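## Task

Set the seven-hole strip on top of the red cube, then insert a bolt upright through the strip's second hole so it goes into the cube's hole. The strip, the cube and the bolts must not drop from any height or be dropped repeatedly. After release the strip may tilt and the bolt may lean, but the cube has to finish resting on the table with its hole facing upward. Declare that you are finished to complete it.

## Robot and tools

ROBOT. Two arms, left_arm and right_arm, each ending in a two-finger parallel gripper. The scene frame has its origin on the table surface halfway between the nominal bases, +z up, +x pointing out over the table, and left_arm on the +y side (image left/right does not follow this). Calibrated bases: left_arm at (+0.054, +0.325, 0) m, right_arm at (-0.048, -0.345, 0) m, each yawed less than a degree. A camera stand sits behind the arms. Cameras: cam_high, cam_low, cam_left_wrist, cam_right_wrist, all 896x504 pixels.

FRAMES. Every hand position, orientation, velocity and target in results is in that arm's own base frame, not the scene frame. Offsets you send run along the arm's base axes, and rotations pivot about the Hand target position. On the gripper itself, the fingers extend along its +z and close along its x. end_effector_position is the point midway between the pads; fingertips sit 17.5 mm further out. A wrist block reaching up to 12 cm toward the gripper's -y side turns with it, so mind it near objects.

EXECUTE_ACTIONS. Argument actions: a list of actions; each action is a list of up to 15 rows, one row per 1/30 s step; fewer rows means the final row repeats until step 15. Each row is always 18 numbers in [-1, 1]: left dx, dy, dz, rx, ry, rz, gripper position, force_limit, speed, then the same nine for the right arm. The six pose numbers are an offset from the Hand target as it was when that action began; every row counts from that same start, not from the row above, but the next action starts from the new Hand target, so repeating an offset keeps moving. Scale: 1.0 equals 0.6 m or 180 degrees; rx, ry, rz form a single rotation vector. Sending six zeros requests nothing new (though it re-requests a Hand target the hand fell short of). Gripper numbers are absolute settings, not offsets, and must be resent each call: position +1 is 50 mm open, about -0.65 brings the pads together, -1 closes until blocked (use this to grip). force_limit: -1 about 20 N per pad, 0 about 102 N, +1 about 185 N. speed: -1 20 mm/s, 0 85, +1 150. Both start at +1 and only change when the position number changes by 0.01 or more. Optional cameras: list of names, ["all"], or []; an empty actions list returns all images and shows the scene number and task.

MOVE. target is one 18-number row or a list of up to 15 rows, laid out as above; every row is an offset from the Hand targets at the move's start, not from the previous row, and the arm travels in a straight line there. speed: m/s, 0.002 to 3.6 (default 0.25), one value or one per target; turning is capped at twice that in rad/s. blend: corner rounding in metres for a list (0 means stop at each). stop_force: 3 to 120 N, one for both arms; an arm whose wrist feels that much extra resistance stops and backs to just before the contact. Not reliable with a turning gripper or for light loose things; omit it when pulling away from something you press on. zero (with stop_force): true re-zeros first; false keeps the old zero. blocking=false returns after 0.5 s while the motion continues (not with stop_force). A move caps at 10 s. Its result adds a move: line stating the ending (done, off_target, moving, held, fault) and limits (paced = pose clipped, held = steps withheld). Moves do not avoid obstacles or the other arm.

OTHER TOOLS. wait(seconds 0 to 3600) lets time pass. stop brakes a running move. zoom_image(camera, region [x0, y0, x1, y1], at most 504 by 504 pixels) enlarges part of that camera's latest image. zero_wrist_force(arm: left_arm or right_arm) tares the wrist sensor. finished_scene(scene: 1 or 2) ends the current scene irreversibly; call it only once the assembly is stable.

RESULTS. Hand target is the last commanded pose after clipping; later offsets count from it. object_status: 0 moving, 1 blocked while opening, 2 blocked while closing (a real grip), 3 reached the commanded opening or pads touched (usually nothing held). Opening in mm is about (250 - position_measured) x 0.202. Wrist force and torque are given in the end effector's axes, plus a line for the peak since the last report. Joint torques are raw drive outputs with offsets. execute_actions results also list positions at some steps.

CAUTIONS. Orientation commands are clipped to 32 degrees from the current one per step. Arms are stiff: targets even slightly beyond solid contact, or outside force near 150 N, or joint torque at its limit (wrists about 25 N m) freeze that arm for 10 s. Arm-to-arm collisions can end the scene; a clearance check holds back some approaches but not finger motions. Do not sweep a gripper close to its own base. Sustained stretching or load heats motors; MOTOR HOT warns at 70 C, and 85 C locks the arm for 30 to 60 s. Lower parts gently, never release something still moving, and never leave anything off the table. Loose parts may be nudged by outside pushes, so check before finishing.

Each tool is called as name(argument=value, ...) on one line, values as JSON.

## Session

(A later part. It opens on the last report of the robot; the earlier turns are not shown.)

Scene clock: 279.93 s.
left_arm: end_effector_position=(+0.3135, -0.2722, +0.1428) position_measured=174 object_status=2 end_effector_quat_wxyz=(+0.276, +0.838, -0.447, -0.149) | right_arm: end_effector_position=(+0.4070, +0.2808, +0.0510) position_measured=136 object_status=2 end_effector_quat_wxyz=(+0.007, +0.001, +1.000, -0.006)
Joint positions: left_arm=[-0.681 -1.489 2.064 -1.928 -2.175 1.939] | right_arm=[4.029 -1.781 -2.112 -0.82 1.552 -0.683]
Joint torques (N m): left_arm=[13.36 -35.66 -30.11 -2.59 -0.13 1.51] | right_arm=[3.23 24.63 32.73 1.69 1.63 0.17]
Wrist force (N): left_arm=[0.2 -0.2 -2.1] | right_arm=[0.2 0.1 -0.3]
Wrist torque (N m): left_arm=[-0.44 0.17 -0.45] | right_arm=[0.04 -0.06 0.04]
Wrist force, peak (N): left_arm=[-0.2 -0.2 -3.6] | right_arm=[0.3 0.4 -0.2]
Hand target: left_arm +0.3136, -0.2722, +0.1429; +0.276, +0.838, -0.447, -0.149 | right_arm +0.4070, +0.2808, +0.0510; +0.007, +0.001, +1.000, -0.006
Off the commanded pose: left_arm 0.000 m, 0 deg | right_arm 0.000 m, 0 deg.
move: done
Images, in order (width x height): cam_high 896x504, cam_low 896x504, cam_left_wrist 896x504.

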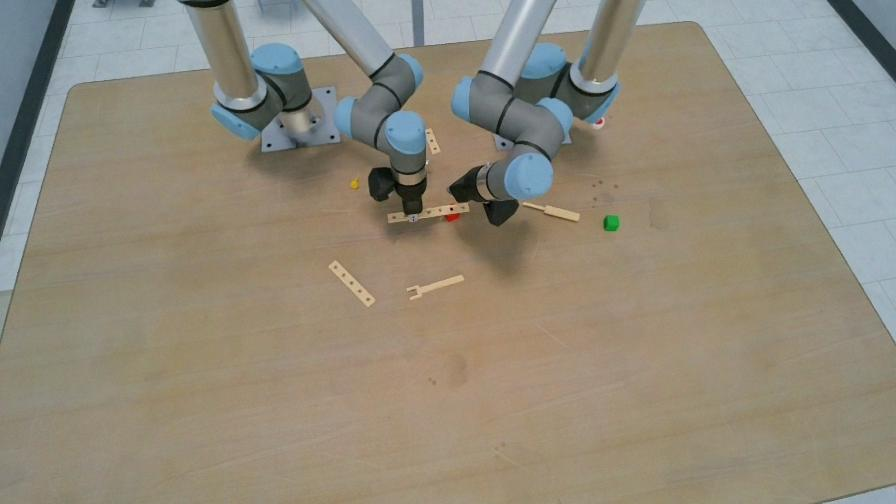

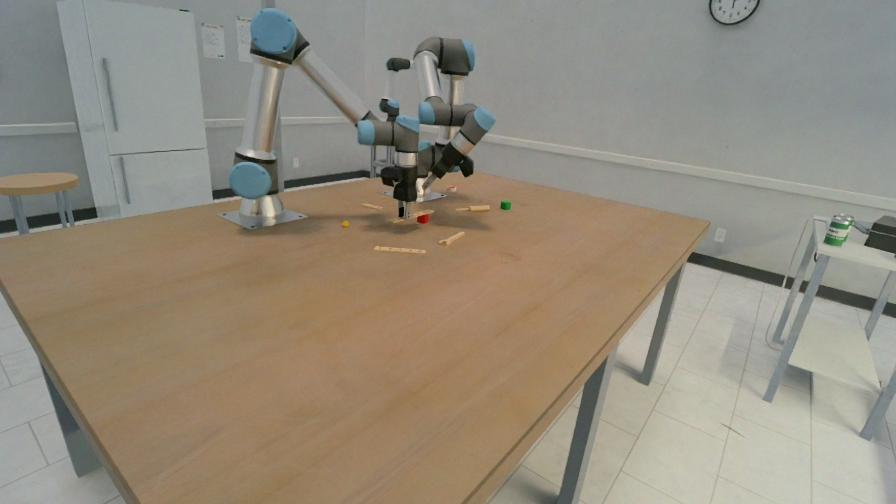

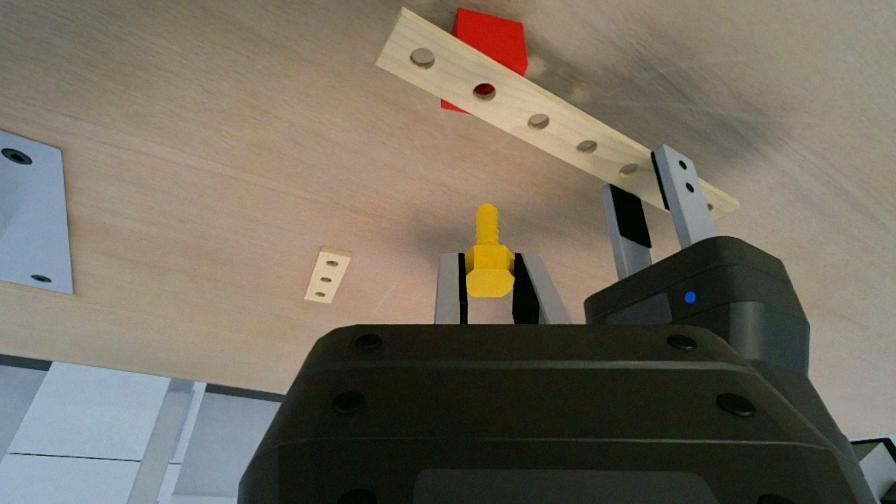

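move(target=[-0.003,-0.0072,-0.092,0,0,0,-1,-0.8,-1,0,0,0,0,0,0,-1,-0.8,-0.8], speed=0.1, cameras=["cam_high","cam_left_wrist","cam_low"])

zoom_image(camera="cam_left_wrist", region=[430, 140, 550, 260])

zoom_image(camera="cam_low", region=[400, 185, 440, 225])

zoom_image(camera="cam_high", region=[435, 180, 475, 230])

Scene clock: 297.47 s.
left_arm: end_effector_position=(+0.3117, -0.2765, +0.0877) position_measured=174 object_status=2 end_effector_quat_wxyz=(+0.276, +0.838, -0.447, -0.149) | right_arm: end_effector_position=(+0.4070, +0.2808, +0.0510) position_measured=136 object_status=2 end_effector_quat_wxyz=(+0.007, +0.001, +1.000, -0.006)
Joint positions: left_arm=[-0.691 -1.396 2.135 -2.098 -2.177 1.927] | right_arm=[4.029 -1.781 -2.112 -0.82 1.552 -0.683]
Joint torques (N m): left_arm=[6 -31.58 -29.56 -2.48 -1.87 1.33] | right_arm=[-9.6 23.89 31.66 4.2 1.04 -1.6]
Wrist force (N): left_arm=[0.0 -0.4 -2.4] | right_arm=[0.0 0.2 -0.2]
Wrist torque (N m): left_arm=[-0.47 0.18 -0.32] | right_arm=[0.06 -0.03 0.04]
Wrist force, peak (N): left_arm=[0.1 0.7 -3.4] | right_arm=[0.5 0.1 -0.2]
Hand target: left_arm +0.3118, -0.2765, +0.0877; +0.276, +0.838, -0.447, -0.149 | right_arm +0.4070, +0.2808, +0.0510; +0.007, +0.001, +1.000, -0.006
Off the commanded pose: left_arm 0.000 m, 0 deg | right_arm 0.000 m, 0 deg.
move: done
Images, in order (width x height): cam_high 896x504, cam_low 896x504, cam_left_wrist 896x504.

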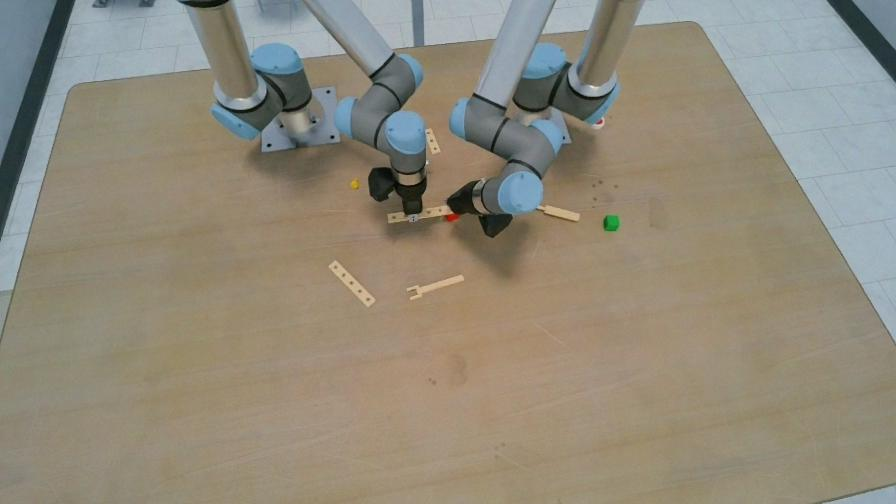

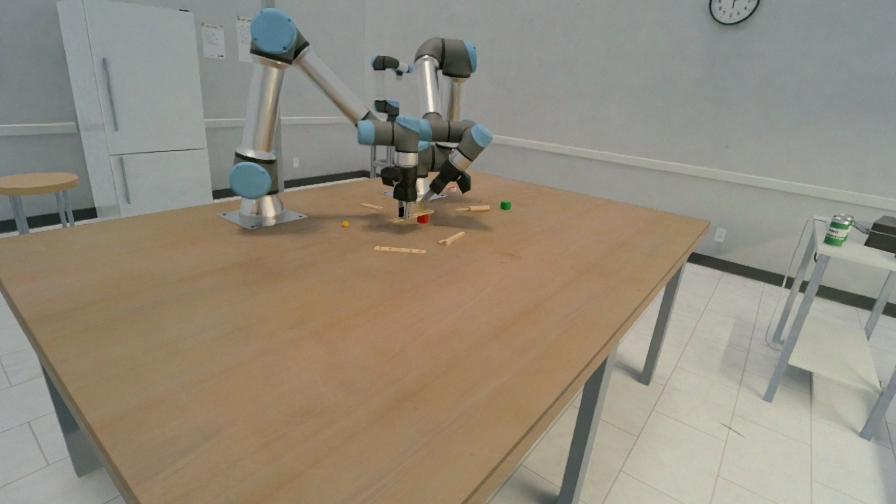

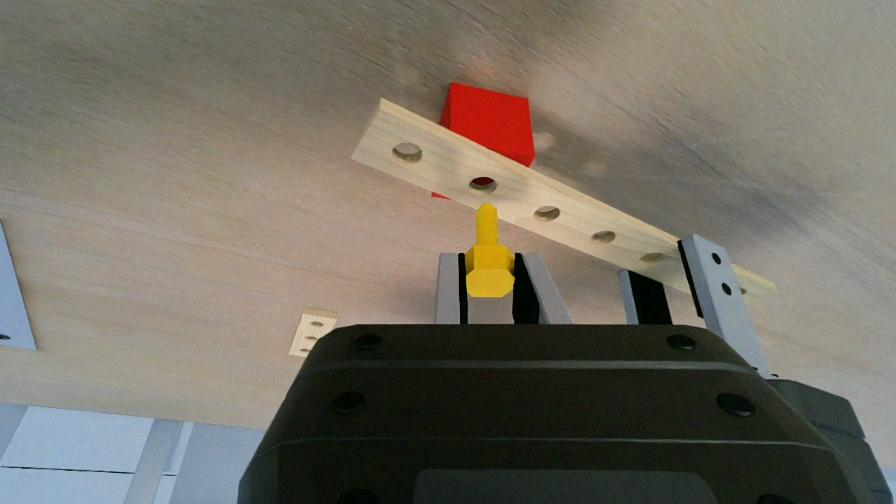

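Scaled by 4.200 from the camera's image (finer frame: 1280x720).

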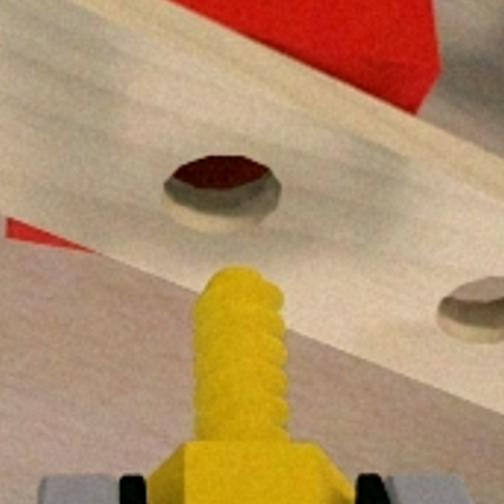

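Scaled by 12.600 from the camera's image (finer frame: 1280x720).

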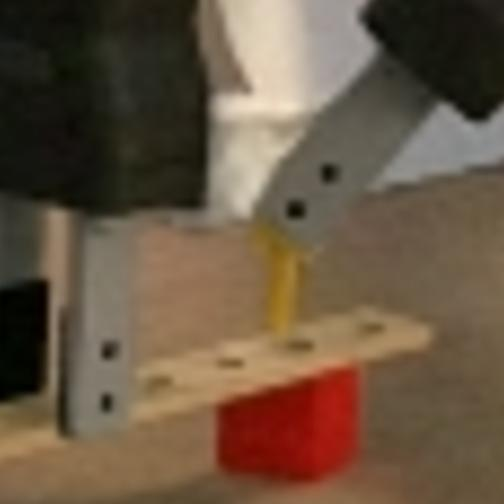

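Scaled by 10.080 from the camera's image (finer frame: 1280x720).

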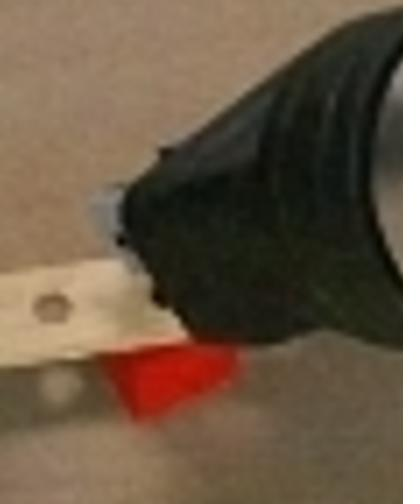

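move(target=[0.0097,0.0065,0.001,-0.0092,0.0139,0,-1,-0.8,-1,0,0,0,0,0,0,-1,-0.8,-0.8], speed=0.05, cameras=["cam_left_wrist","cam_low"])

zoom_image(camera="cam_left_wrist", region=[430, 140, 550, 260])

zoom_image(camera="cam_low", region=[405, 190, 435, 220])

Scene clock: 322.67 s.
left_arm: end_effector_position=(+0.3178, -0.2726, +0.0883) position_measured=174 object_status=2 end_effector_quat_wxyz=(+0.298, +0.830, -0.443, -0.161) end_effector_velocity=(+0.000, +0.000, -0.001) end_effector_angular_velocity=(+0.003, -0.003, +0.002) | right_arm: end_effector_position=(+0.4070, +0.2808, +0.0510) position_measured=136 object_status=2 end_effector_quat_wxyz=(+0.007, +0.001, +1.000, -0.006)
Joint positions: left_arm=[-0.654 -1.367 2.108 -2.05 -2.217 1.985] | right_arm=[4.029 -1.781 -2.112 -0.82 1.552 -0.683]
Joint velocities: left_arm=[-0.001 0 0.001 -0.004 0.003 -0.005] | right_arm=[within noise]
Joint torques (N m): left_arm=[-9.97 -36.3 -8.15 -4.33 -0.14 -1.5] | right_arm=[-9.35 24.08 31.91 4.1 0.54 -1.76]
Wrist force (N): left_arm=[-0.1 -0.3 -1.8] | right_arm=[0.1 0.1 -0.3]
Wrist torque (N m): left_arm=[-0.46 0.21 -0.35] | right_arm=[0.04 -0.05 0.04]
Wrist force, peak (N): left_arm=[-0.4 -0.9 -2.4] | right_arm=[0.2 0.4 -0.6]
Hand target: left_arm +0.3176, -0.2726, +0.0883; +0.298, +0.830, -0.443, -0.161 | right_arm +0.4070, +0.2808, +0.0510; +0.007, +0.001, +1.000, -0.006
Off the commanded pose: left_arm 0.000 m, 0 deg | right_arm 0.000 m, 0 deg.
move: done
Images, in order (width x height): cam_low 896x504, cam_left_wrist 896x504.

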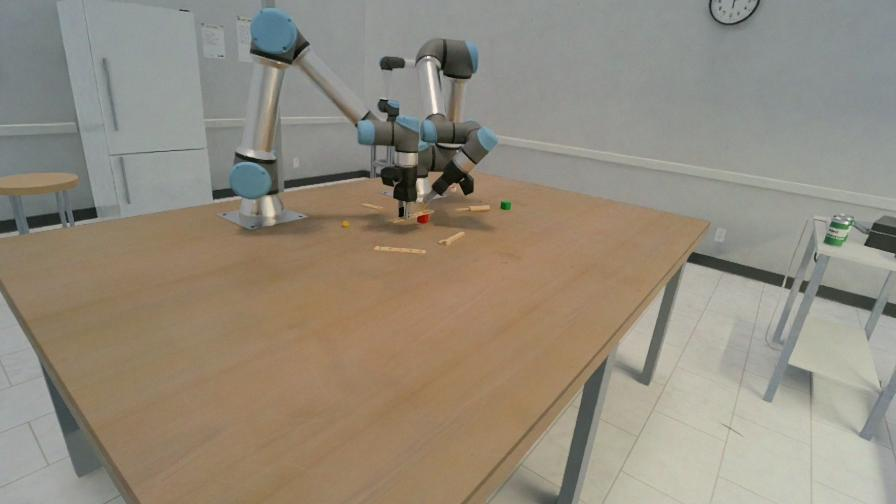

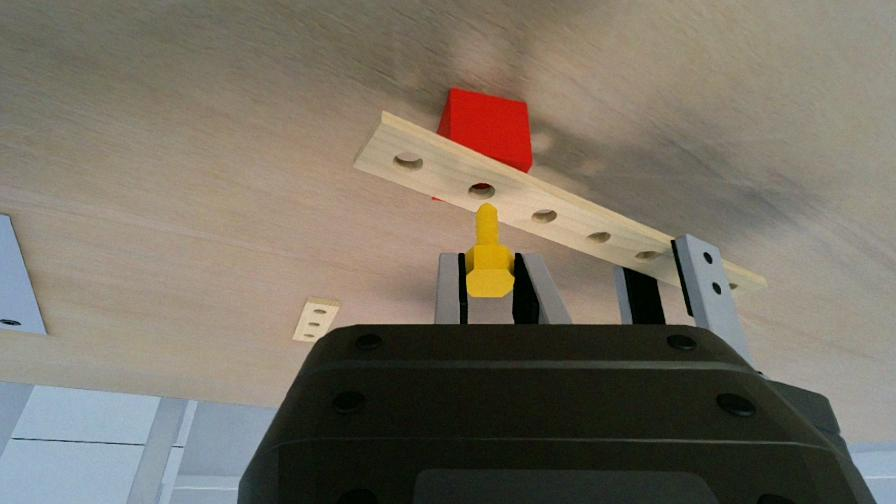

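Scaled by 4.200 from the camera's image (finer frame: 1280x720).

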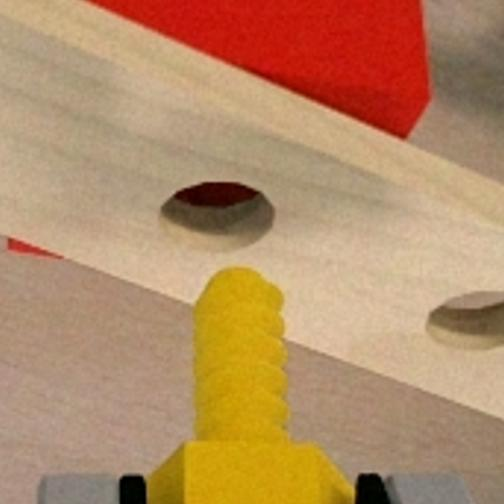

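Scaled by 16.800 from the camera's image (finer frame: 1280x720).

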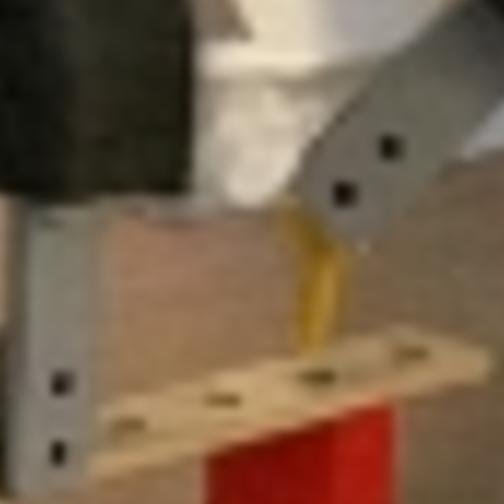

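move(target=[0.0019,0.0013,-0.01,0.0046,-0.007,0,-1,-0.8,-1,0,0,0,0,0,0,-1,-0.8,-0.8], speed=0.04, cameras=["cam_left_wrist","cam_low"])

zoom_image(camera="cam_left_wrist", region=[430, 140, 550, 260])

zoom_image(camera="cam_low", region=[405, 190, 435, 220])

Scene clock: 334.13 s.
left_arm: end_effector_position=(+0.3187, -0.2718, +0.0822) position_measured=174 object_status=2 end_effector_quat_wxyz=(+0.287, +0.834, -0.445, -0.155) | right_arm: end_effector_position=(+0.4070, +0.2808, +0.0510) position_measured=136 object_status=2 end_effector_quat_wxyz=(+0.007, +0.001, +1.000, -0.006)
Joint positions: left_arm=[-0.663 -1.366 2.12 -2.081 -2.195 1.968] | right_arm=[4.029 -1.781 -2.112 -0.82 1.552 -0.683]
Joint torques (N m): left_arm=[6.9 -23.6 -24.13 -0.26 -2.6 1.64] | right_arm=[-9.43 24.12 31.37 4.1 0.19 -1.56]
Wrist force (N): left_arm=[-0.1 0.1 -2.6] | right_arm=[0.0 0.3 0.3]
Wrist torque (N m): left_arm=[-0.44 0.24 -0.33] | right_arm=[0.12 -0.02 0.03]
Wrist force, peak (N): left_arm=[-0.3 0.4 -2.8] | right_arm=[0.3 0.3 -0.4]
Hand target: left_arm +0.3188, -0.2718, +0.0823; +0.287, +0.834, -0.445, -0.155 | right_arm +0.4070, +0.2808, +0.0510; +0.007, +0.001, +1.000, -0.006
Off the commanded pose: left_arm 0.000 m, 0 deg | right_arm 0.000 m, 0 deg.
move: done
Images, in order (width x height): cam_low 896x504, cam_left_wrist 896x504.

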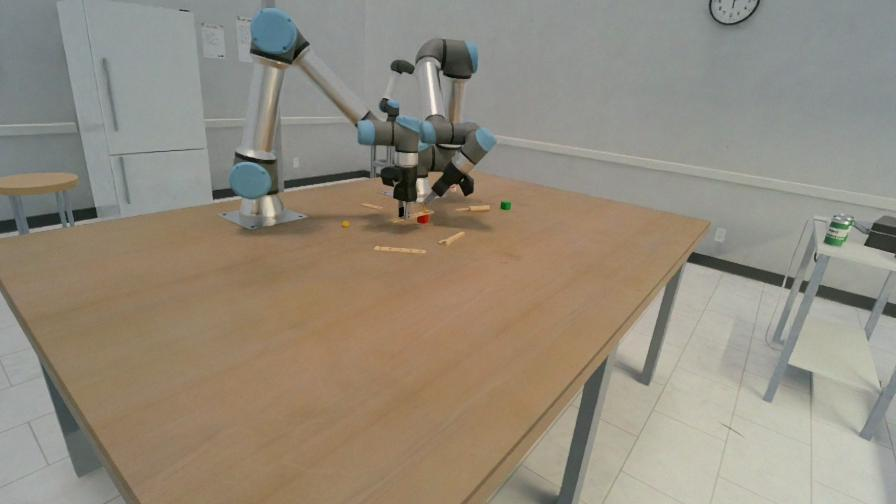

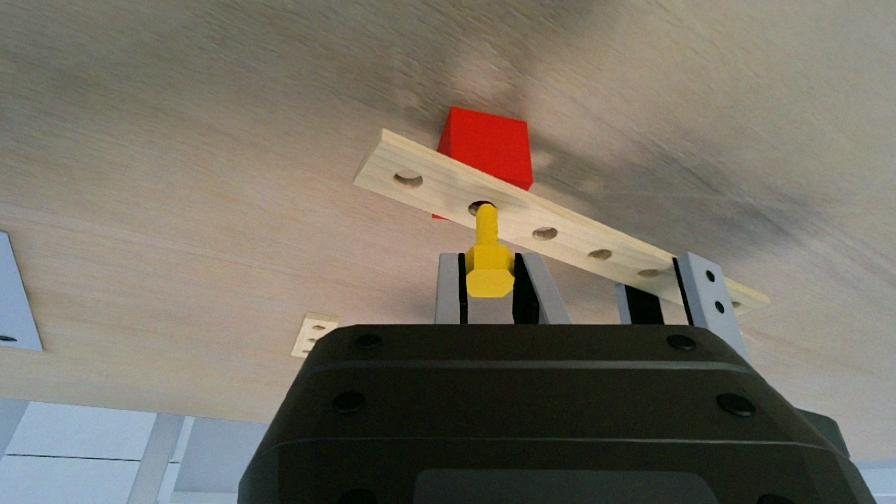

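Scaled by 4.200 from the camera's image (finer frame: 1280x720).

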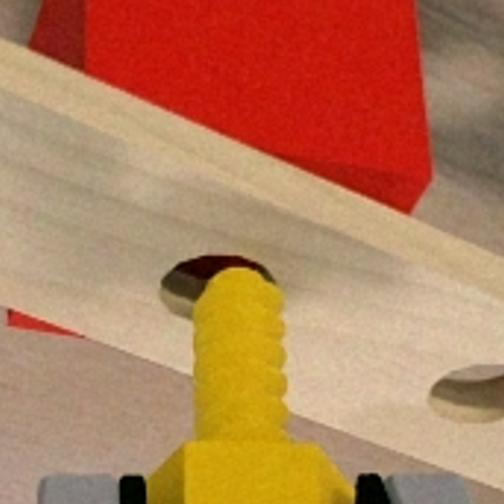

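Scaled by 16.800 from the camera's image (finer frame: 1280x720).

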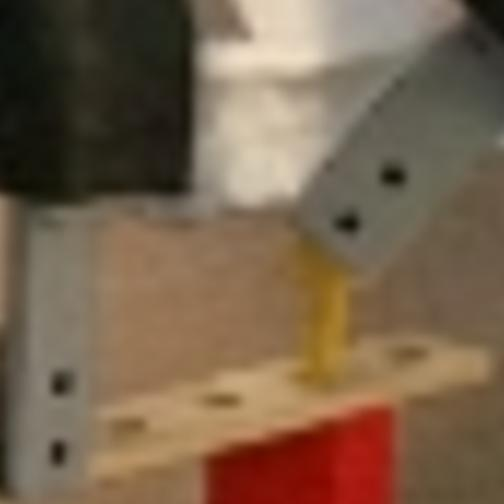

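move(target=[[-0.0008,0.0013,0.001,0,0,0,-1,-0.8,-1,0,0,0,0,0,0,-1,-0.8,-0.8],[-0.0008,0.0013,-0.035,0,0,0,-1,-0.8,-1,0,0,0,0,0,0,-1,-0.8,-0.8]], speed=0.012, stop_force=5, cameras=["cam_left_wrist","cam_low"])

zoom_image(camera="cam_left_wrist", region=[430, 140, 550, 260])

zoom_image(camera="cam_low", region=[405, 190, 435, 220])

Scene clock: 343.10 s.
left_arm: end_effector_position=(+0.3183, -0.2710, +0.0768) position_measured=174 object_status=2 end_effector_quat_wxyz=(+0.287, +0.834, -0.445, -0.155) | right_arm: end_effector_position=(+0.4070, +0.2808, +0.0510) position_measured=136 object_status=2 end_effector_quat_wxyz=(+0.007, +0.001, +1.000, -0.006)
Joint positions: left_arm=[-0.662 -1.358 2.127 -2.097 -2.195 1.969] | right_arm=[4.029 -1.781 -2.112 -0.82 1.552 -0.683]
Joint torques (N m): left_arm=[3.7 -37.21 -27.72 -2.38 -0.1 -0.86] | right_arm=[-10.02 30.7 30.12 4.28 -0.33 -1.6]
Wrist force (N): left_arm=[-0.5 3.5 -6.2] | right_arm=[-0.1 0.0 -0.3]
Wrist torque (N m): left_arm=[-0.37 0.21 -0.46] | right_arm=[0.04 -0.06 0.06]
Wrist force, peak (N): left_arm=[-1.2 9.3 -11.9] | right_arm=[0.2 0.6 0.5]
Hand target: left_arm +0.3183, -0.2710, +0.0768; +0.287, +0.834, -0.445, -0.155 (not the last commanded pose) | right_arm +0.4070, +0.2808, +0.0510; +0.007, +0.001, +1.000, -0.006
Off the commanded pose: left_arm 0.016 m, 0 deg | right_arm 0.000 m, 0 deg.
move: contact (left_arm); path passed 1 of 2 targets
Images, in order (width x height): cam_low 896x504, cam_left_wrist 896x504.

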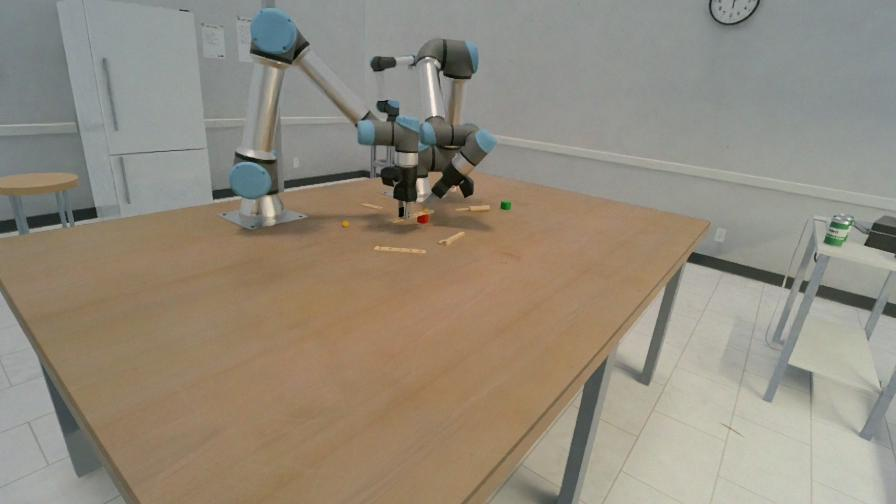

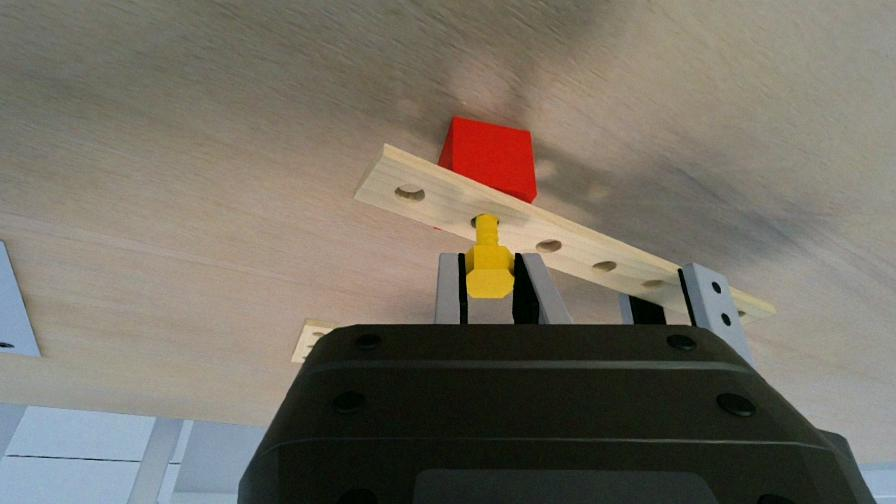

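Scaled by 4.200 from the camera's image (finer frame: 1280x720).

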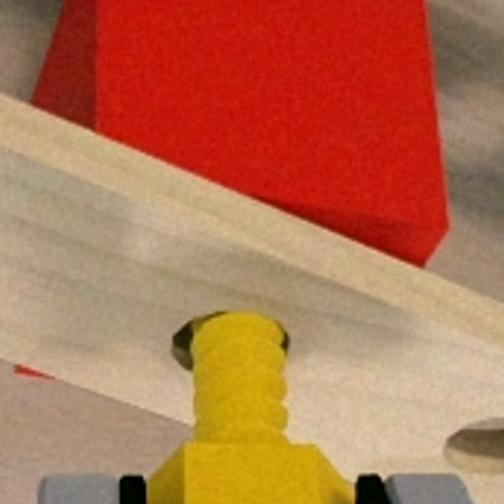

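Scaled by 16.800 from the camera's image (finer frame: 1280x720).

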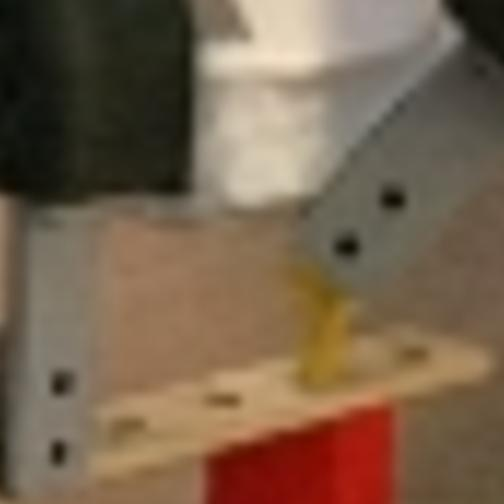

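move(target=[[0,0,0.003,0,0,0,-1,-0.8,-1,0,0,0,0,0,0,-1,-0.8,-0.8],[-0.0011,0.0016,0.003,0,0,0,-1,-0.8,-1,0,0,0,0,0,0,-1,-0.8,-0.8]], speed=0.02)

move(target=[0,0,-0.03,0,0,0,-1,-0.8,-1,0,0,0,0,0,0,-1,-0.8,-0.8], speed=0.006, stop_force=10, cameras=["cam_left_wrist"])

zoom_image(camera="cam_left_wrist", region=[430, 140, 550, 260])

Scene clock: 354.20 s.
left_arm: end_effector_position=(+0.3176, -0.2700, +0.0787) position_measured=174 object_status=2 end_effector_quat_wxyz=(+0.287, +0.834, -0.445, -0.155) | right_arm: end_effector_position=(+0.4070, +0.2808, +0.0510) position_measured=136 object_status=2 end_effector_quat_wxyz=(+0.007, +0.001, +1.000, -0.006)
Joint positions: left_arm=[-0.661 -1.363 2.128 -2.092 -2.195 1.97] | right_arm=[4.029 -1.781 -2.112 -0.82 1.552 -0.683]
Joint torques (N m): left_arm=[11.46 -27.34 -13.42 -4.27 -0.21 1.44] | right_arm=[-9.27 33.93 25.23 4.18 -0.47 -1.69]
Wrist force (N): left_arm=[-0.2 -0.3 -2.1] | right_arm=[-0.1 0.1 -0.4]
Wrist torque (N m): left_arm=[-0.46 0.23 -0.45] | right_arm=[0.05 -0.02 0.04]
Wrist force, peak (N): left_arm=[-0.5 3.8 -6.4] | right_arm=[-0.1 0.1 -0.6]
Hand target: left_arm +0.3176, -0.2700, +0.0786; +0.287, +0.834, -0.445, -0.155 | right_arm +0.4070, +0.2808, +0.0510; +0.007, +0.001, +1.000, -0.006
Off the commanded pose: left_arm 0.000 m, 0 deg | right_arm 0.000 m, 0 deg.
move: done

Scene clock: 356.00 s.
left_arm: end_effector_position=(+0.3177, -0.2700, +0.0746) position_measured=174 object_status=2 end_effector_quat_wxyz=(+0.287, +0.834, -0.445, -0.155) | right_arm: end_effector_position=(+0.4070, +0.2808, +0.0511) position_measured=136 object_status=2 end_effector_quat_wxyz=(+0.007, +0.001, +1.000, -0.006)
Joint positions: left_arm=[-0.661 -1.355 2.132 -2.104 -2.195 1.97] | right_arm=[4.029 -1.781 -2.112 -0.82 1.552 -0.683]
Joint torques (N m): left_arm=[11.26 -35.97 -26.8 -0.4 1.17 0.12] | right_arm=[-9.2 35.14 23.61 4.37 -0.89 -1.45]
Wrist force (N): left_arm=[-0.3 6.0 -9.6] | right_arm=[0.2 0.0 -0.2]
Wrist torque (N m): left_arm=[-0.31 0.22 -0.46] | right_arm=[0.04 -0.06 0.04]
Wrist force, peak (N): left_arm=[-0.5 9.9 -14.1] | right_arm=[0.1 0.0 -0.7]
Hand target: left_arm +0.3177, -0.2700, +0.0746; +0.287, +0.834, -0.445, -0.155 (not the last commanded pose) | right_arm +0.4070, +0.2808, +0.0510; +0.007, +0.001, +1.000, -0.006
Off the commanded pose: left_arm 0.014 m, 0 deg | right_arm 0.000 m, 0 deg.
move: contact (left_arm)

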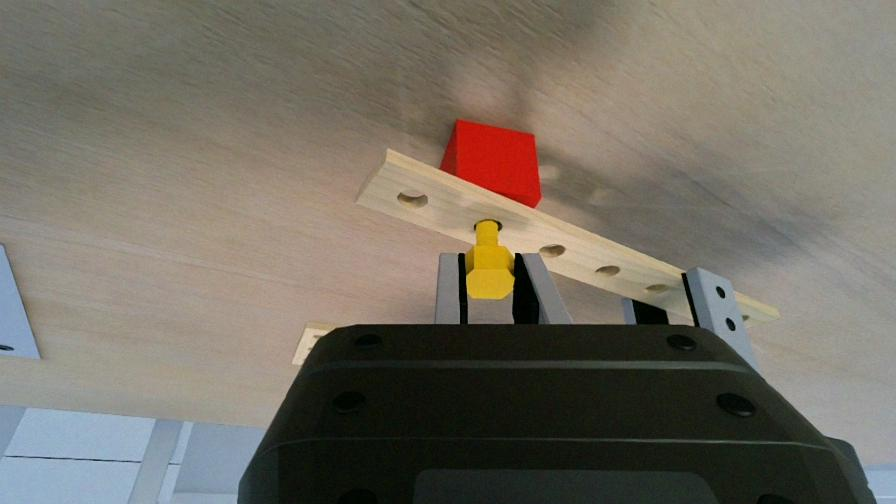

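Scaled by 4.200 from the camera's image (finer frame: 1280x720).

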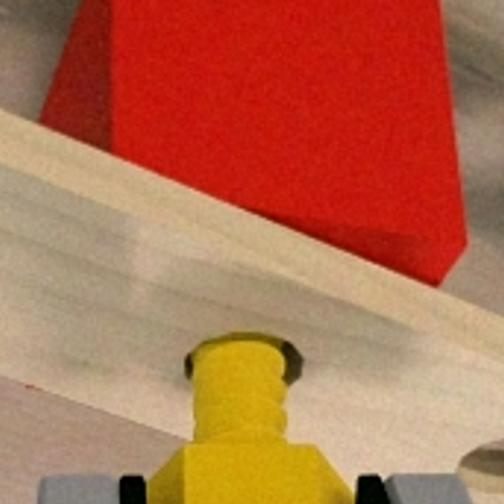

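move(target=[[0,0,0.002,0,0,0,-1,-0.8,-1,0,0,0,0,0,0,-1,-0.8,-0.8],[0.0015,0.001,0.002,0,0,0,-1,-0.8,-1,0,0,0,0,0,0,-1,-0.8,-0.8]], speed=0.02)

move(target=[0,0,-0.03,0,0,0,-1,-0.8,-1,0,0,0,0,0,0,-1,-0.8,-0.8], speed=0.006, stop_force=12)

move(target=[[0,0,0.002,0,0,0,-1,-0.8,-1,0,0,0,0,0,0,-1,-0.8,-0.8],[-0.003,-0.002,0.002,0,0,0,-1,-0.8,-1,0,0,0,0,0,0,-1,-0.8,-0.8]], speed=0.02)

move(target=[0,0,-0.03,0,0,0,-1,-0.8,-1,0,0,0,0,0,0,-1,-0.8,-0.8], speed=0.006, stop_force=12, cameras=["cam_left_wrist","cam_low"])

zoom_image(camera="cam_left_wrist", region=[430, 140, 550, 260])

zoom_image(camera="cam_low", region=[405, 190, 435, 220])

Scene clock: 367.73 s.
left_arm: end_effector_position=(+0.3186, -0.2694, +0.0758) position_measured=174 object_status=2 end_effector_quat_wxyz=(+0.287, +0.834, -0.445, -0.155) | right_arm: end_effector_position=(+0.4070, +0.2808, +0.0511) position_measured=136 object_status=2 end_effector_quat_wxyz=(+0.007, +0.001, +1.000, -0.006)
Joint positions: left_arm=[-0.659 -1.357 2.129 -2.098 -2.194 1.973] | right_arm=[4.029 -1.781 -2.112 -0.82 1.552 -0.683]
Joint torques (N m): left_arm=[-0.1 -24.93 -21.62 -2.37 -0.3 0.05] | right_arm=[-9.38 34.59 19.71 4.21 -1.14 -1.38]
Wrist force (N): left_arm=[-0.2 0.1 -1.8] | right_arm=[-0.3 0.6 -0.6]
Wrist torque (N m): left_arm=[-0.47 0.25 -0.45] | right_arm=[0.08 -0.04 0.06]
Wrist force, peak (N): left_arm=[-0.6 6.9 -10.4] | right_arm=[-0.3 0.6 -0.6]
Hand target: left_arm +0.3186, -0.2694, +0.0758; +0.287, +0.834, -0.445, -0.155 | right_arm +0.4070, +0.2808, +0.0510; +0.007, +0.001, +1.000, -0.006
Off the commanded pose: left_arm 0.000 m, 0 deg | right_arm 0.000 m, 0 deg.
move: done

Scene clock: 369.33 s.
left_arm: end_effector_position=(+0.3186, -0.2694, +0.0730) position_measured=174 object_status=2 end_effector_quat_wxyz=(+0.287, +0.834, -0.445, -0.155) | right_arm: end_effector_position=(+0.4070, +0.2808, +0.0511) position_measured=136 object_status=2 end_effector_quat_wxyz=(+0.007, +0.001, +1.000, -0.006)
Joint positions: left_arm=[-0.659 -1.351 2.132 -2.106 -2.194 1.972] | right_arm=[4.029 -1.781 -2.112 -0.82 1.552 -0.683]
Joint torques (N m): left_arm=[-5.97 -34.87 -27.15 -0.57 1.02 -1.18] | right_arm=[-8.86 35 17.59 4.02 -1.15 -1.21]
Wrist force (N): left_arm=[-1.5 7.4 -10.4] | right_arm=[0.0 0.9 -0.2]
Wrist torque (N m): left_arm=[-0.27 0.17 -0.46] | right_arm=[0.08 -0.06 0.06]
Wrist force, peak (N): left_arm=[-2.5 11.0 -15.1] | right_arm=[-0.1 1.1 -0.2]
Hand target: left_arm +0.3186, -0.2694, +0.0730; +0.287, +0.834, -0.445, -0.155 (not the last commanded pose) | right_arm +0.4070, +0.2808, +0.0510; +0.007, +0.001, +1.000, -0.006
Off the commanded pose: left_arm 0.015 m, 0 deg | right_arm 0.000 m, 0 deg.
move: contact (left_arm)

Scene clock: 369.90 s.
left_arm: end_effector_position=(+0.3167, -0.2708, +0.0742) position_measured=174 object_status=2 end_effector_quat_wxyz=(+0.287, +0.834, -0.445, -0.155) | right_arm: end_effector_position=(+0.4070, +0.2808, +0.0511) position_measured=136 object_status=2 end_effector_quat_wxyz=(+0.007, +0.001, +1.000, -0.006)
Joint positions: left_arm=[-0.664 -1.356 2.135 -2.108 -2.195 1.967] | right_arm=[4.029 -1.781 -2.112 -0.82 1.552 -0.683]
Joint torques (N m): left_arm=[11.67 -30.02 -15.86 -1.52 -2.08 1.75] | right_arm=[-9.12 34.87 16.46 4.22 -1.33 -1.43]
Wrist force (N): left_arm=[-0.3 -0.3 -2.2] | right_arm=[0.1 0.3 -0.2]
Wrist torque (N m): left_arm=[-0.46 0.24 -0.33] | right_arm=[0.09 -0.04 0.04]
Wrist force, peak (N): left_arm=[-1.6 7.6 -10.6] | right_arm=[0.1 1.0 -0.4]
Hand target: left_arm +0.3168, -0.2706, +0.0742; +0.287, +0.834, -0.445, -0.155 | right_arm +0.4070, +0.2808, +0.0510; +0.007, +0.001, +1.000, -0.006
Off the commanded pose: left_arm 0.000 m, 0 deg | right_arm 0.000 m, 0 deg.
move: done

Scene clock: 371.17 s.
left_arm: end_effector_position=(+0.3168, -0.2707, +0.0733) position_measured=174 object_status=2 end_effector_quat_wxyz=(+0.287, +0.834, -0.445, -0.154) | right_arm: end_effector_position=(+0.4070, +0.2808, +0.0511) position_measured=136 object_status=2 end_effector_quat_wxyz=(+0.007, +0.001, +1.000, -0.006)
Joint positions: left_arm=[-0.663 -1.354 2.135 -2.11 -2.195 1.967] | right_arm=[4.029 -1.781 -2.112 -0.82 1.552 -0.683]
Joint torques (N m): left_arm=[-4.77 -34.81 -26.47 -0.66 -0.96 0.46] | right_arm=[-9.53 34.24 15.06 4.26 -1.41 -1.27]
Wrist force (N): left_arm=[-1.7 6.0 -10.1] | right_arm=[0.1 0.1 -0.3]
Wrist torque (N m): left_arm=[-0.31 0.20 -0.36] | right_arm=[0.06 -0.05 0.04]
Wrist force, peak (N): left_arm=[-2.2 10.2 -15.8] | right_arm=[0.2 0.1 -0.5]
Hand target: left_arm +0.3168, -0.2707, +0.0733; +0.287, +0.834, -0.445, -0.155 (not the last commanded pose) | right_arm +0.4070, +0.2808, +0.0510; +0.007, +0.001, +1.000, -0.006
Off the commanded pose: left_arm 0.017 m, 0 deg | right_arm 0.000 m, 0 deg.
move: contact (left_arm)
Images, in order (width x height): cam_low 896x504, cam_left_wrist 896x504.

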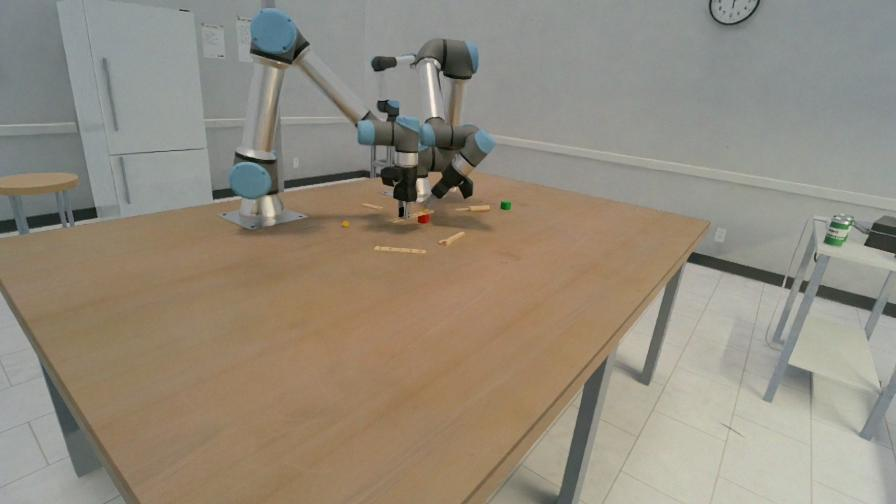

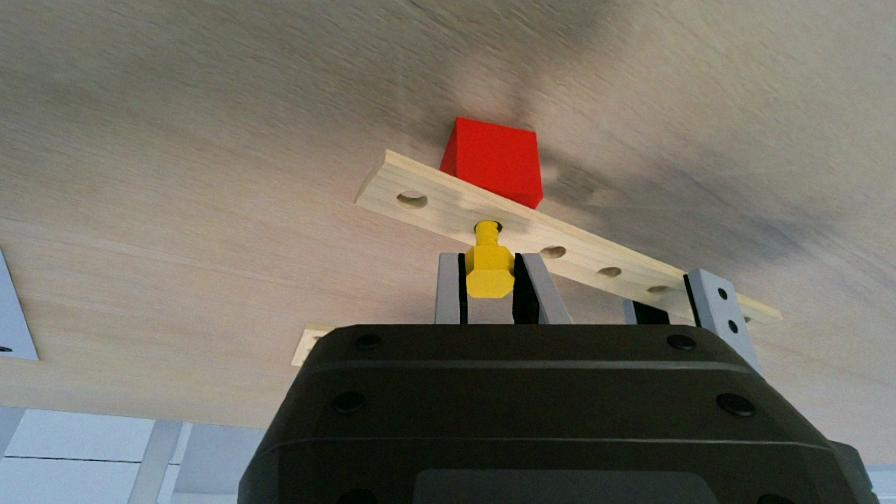

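Scaled by 4.200 from the camera's image (finer frame: 1280x720).

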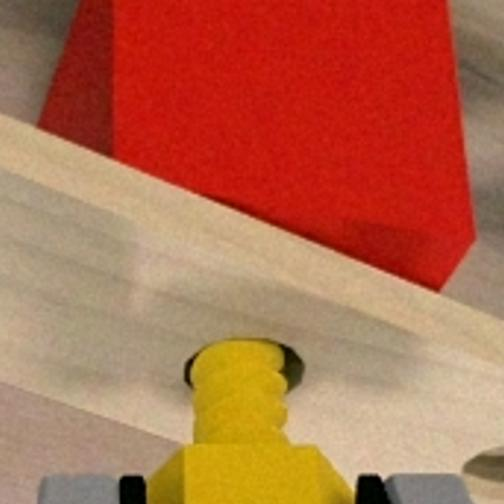

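Scaled by 16.800 from the camera's image (finer frame: 1280x720).

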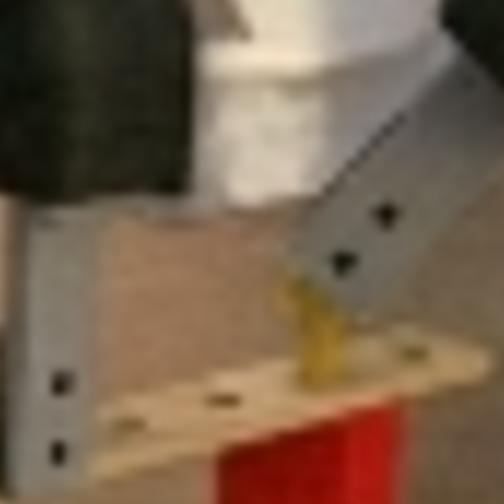

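move(target=[[0,0,0.001,0,0,0,-1,-0.8,-1,0,0,0,0,0,0,-1,-0.8,-0.8],[0,0,0.001,0,0,0,0.3,-0.8,-1,0,0,0,0,0,0,-1,-0.8,-0.8],[0.083,0.055,0.13,0,0,0,0.3,-0.8,-1,0,0,0,0,0,0,-1,-0.8,-0.8]], speed=[0.02,0.02,0.08], cameras=["cam_left_wrist","cam_low"])

zoom_image(camera="cam_left_wrist", region=[390, 60, 570, 240])

zoom_image(camera="cam_low", region=[400, 190, 440, 230])

Scene clock: 393.30 s.
left_arm: end_effector_position=(+0.3667, -0.2377, +0.1514) position_measured=107 object_status=3 end_effector_quat_wxyz=(+0.287, +0.834, -0.445, -0.154) | right_arm: end_effector_position=(+0.4070, +0.2808, +0.0510) position_measured=136 object_status=2 end_effector_quat_wxyz=(+0.007, +0.001, +1.000, -0.006)
Joint positions: left_arm=[-0.549 -1.407 1.928 -1.773 -2.164 2.101] | right_arm=[4.029 -1.781 -2.112 -0.82 1.552 -0.683]
Joint torques (N m): left_arm=[-9.98 -23.58 -11.01 -3.23 -2.65 -1.44] | right_arm=[-9.08 34.5 11.32 4.04 -1.9 -1.23]
Wrist force (N): left_arm=[-0.4 -0.3 -2.1] | right_arm=[0.3 -0.1 -0.3]
Wrist torque (N m): left_arm=[-0.46 0.25 -0.34] | right_arm=[0.03 -0.07 0.04]
Wrist force, peak (N): left_arm=[-1.4 6.6 -11.1] | right_arm=[0.5 -0.1 -0.6]
Hand target: left_arm +0.3666, -0.2377, +0.1513; +0.287, +0.834, -0.445, -0.155 | right_arm +0.4070, +0.2808, +0.0510; +0.007, +0.001, +1.000, -0.006
Off the commanded pose: left_arm 0.000 m, 0 deg | right_arm 0.000 m, 0 deg.
move: done
Images, in order (width x height): cam_low 896x504, cam_left_wrist 896x504.

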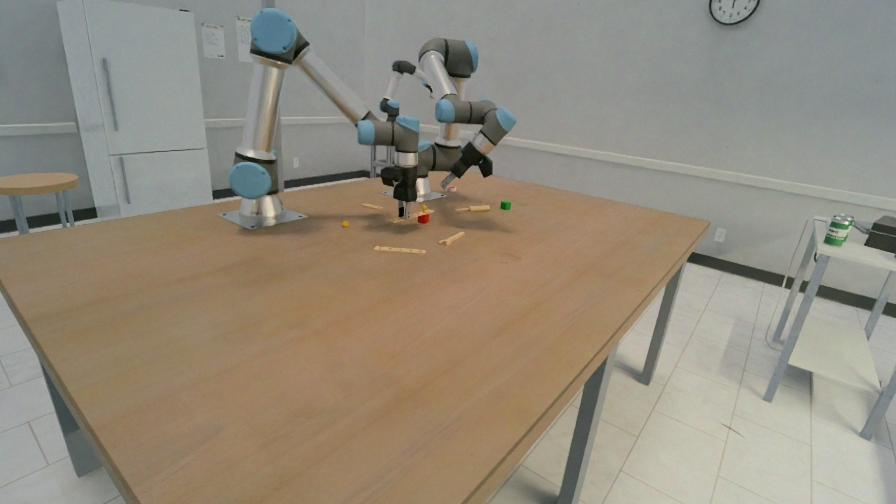

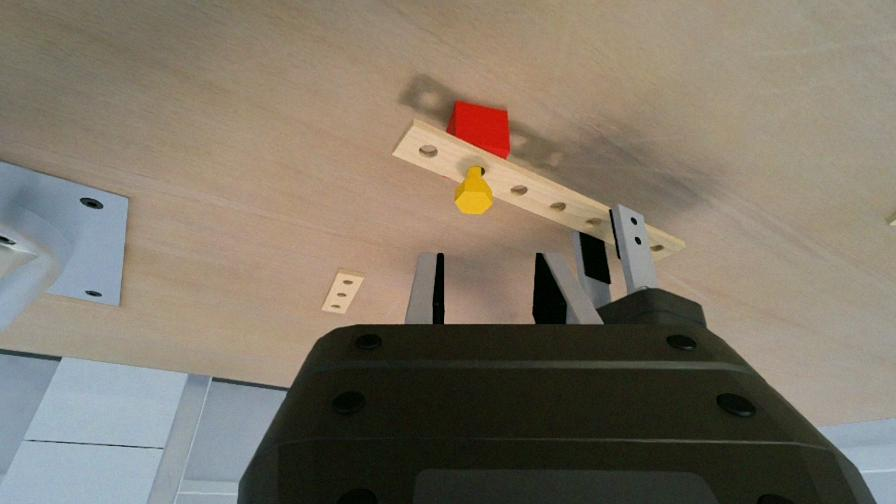

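Scaled by 2.800 from the camera's image (finer frame: 1280x720).

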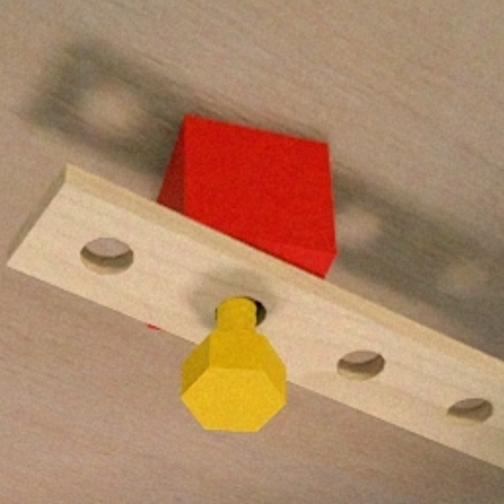

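Scaled by 12.600 from the camera's image (finer frame: 1280x720).

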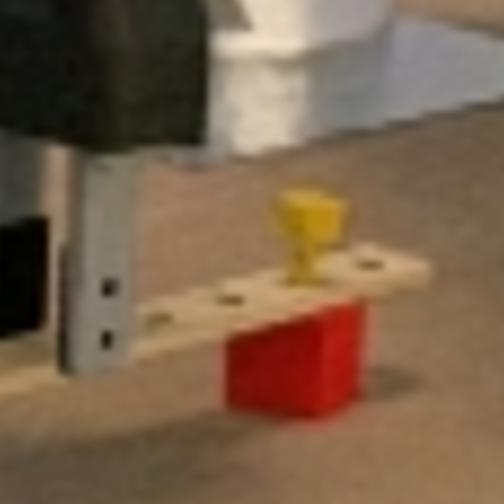

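move(target=[0,0,0,0,0,0,0.3,-0.8,-1,0,-0.003,-0.0365,0.069,0,0,-1,-0.8,-0.8], speed=0.02, cameras=["cam_left_wrist","cam_low"])

zoom_image(camera="cam_low", region=[390, 190, 440, 230])

Scene clock: 407.40 s.
left_arm: end_effector_position=(+0.3666, -0.2377, +0.1513) position_measured=107 object_status=3 end_effector_quat_wxyz=(+0.287, +0.834, -0.445, -0.155) | right_arm: end_effector_position=(+0.4070, +0.2790, +0.0291) position_measured=136 object_status=2 end_effector_quat_wxyz=(+0.007, +0.001, +0.995, +0.102)
Joint positions: left_arm=[-0.549 -1.407 1.928 -1.773 -2.164 2.101] | right_arm=[3.945 -1.812 -2.232 -0.51 1.702 -0.754]
Joint torques (N m): left_arm=[-9.55 -28.73 -10.79 -3.76 -2.66 -1.11] | right_arm=[3 -16.8 -10.43 -6.82 -4.43 -0.9]
Wrist force (N): left_arm=[-0.2 -0.4 -1.9] | right_arm=[11.6 5.7 -99.0]
Wrist torque (N m): left_arm=[-0.48 0.23 -0.33] | right_arm=[0.09 0.40 0.07]
Wrist force, peak (N): left_arm=[-0.3 -0.5 -2.4] | right_arm=[12.0 5.9 -99.5]
Hand target: left_arm +0.3666, -0.2377, +0.1513; +0.287, +0.834, -0.445, -0.155 | right_arm +0.4070, +0.2790, +0.0291; +0.007, +0.001, +0.995, +0.102
Off the commanded pose: left_arm 0.000 m, 0 deg | right_arm 0.000 m, 0 deg.
move: done
Images, in order (width x height): cam_low 896x504, cam_left_wrist 896x504.

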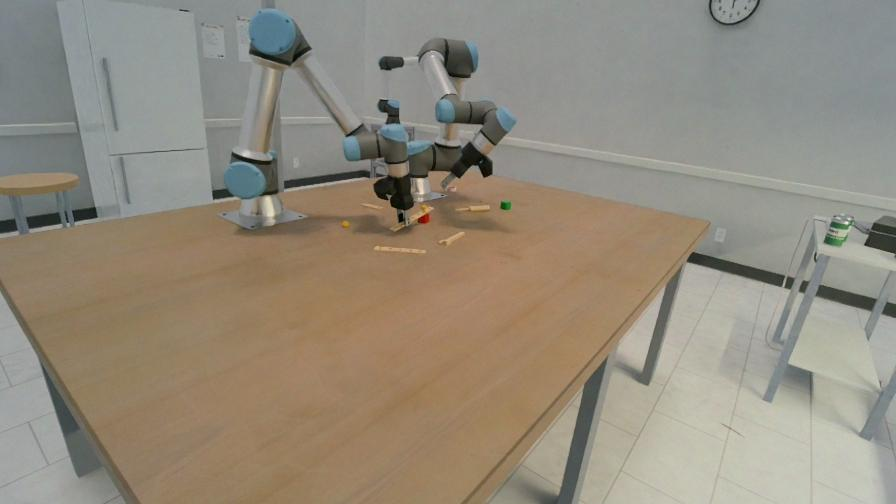

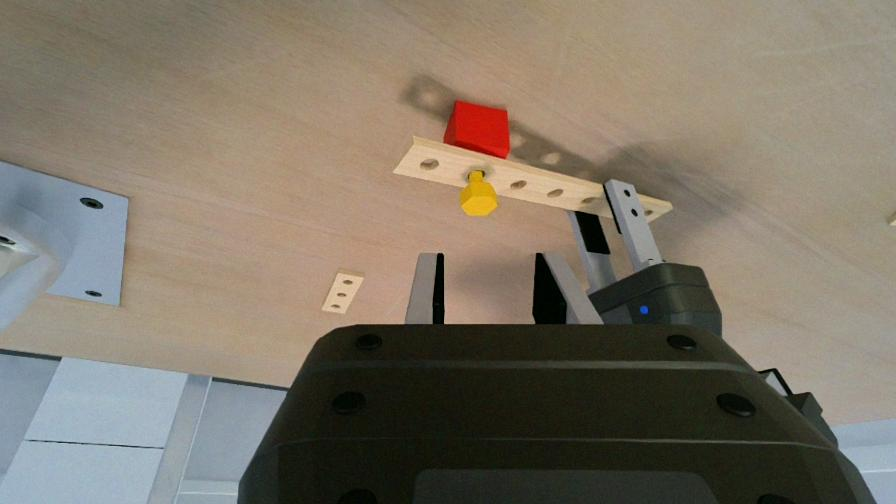

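Scaled by 10.080 from the camera's image (finer frame: 1280x720).

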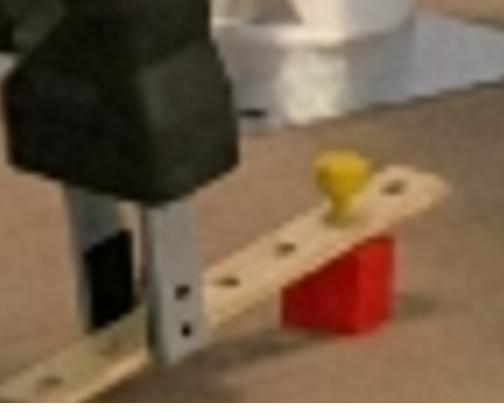

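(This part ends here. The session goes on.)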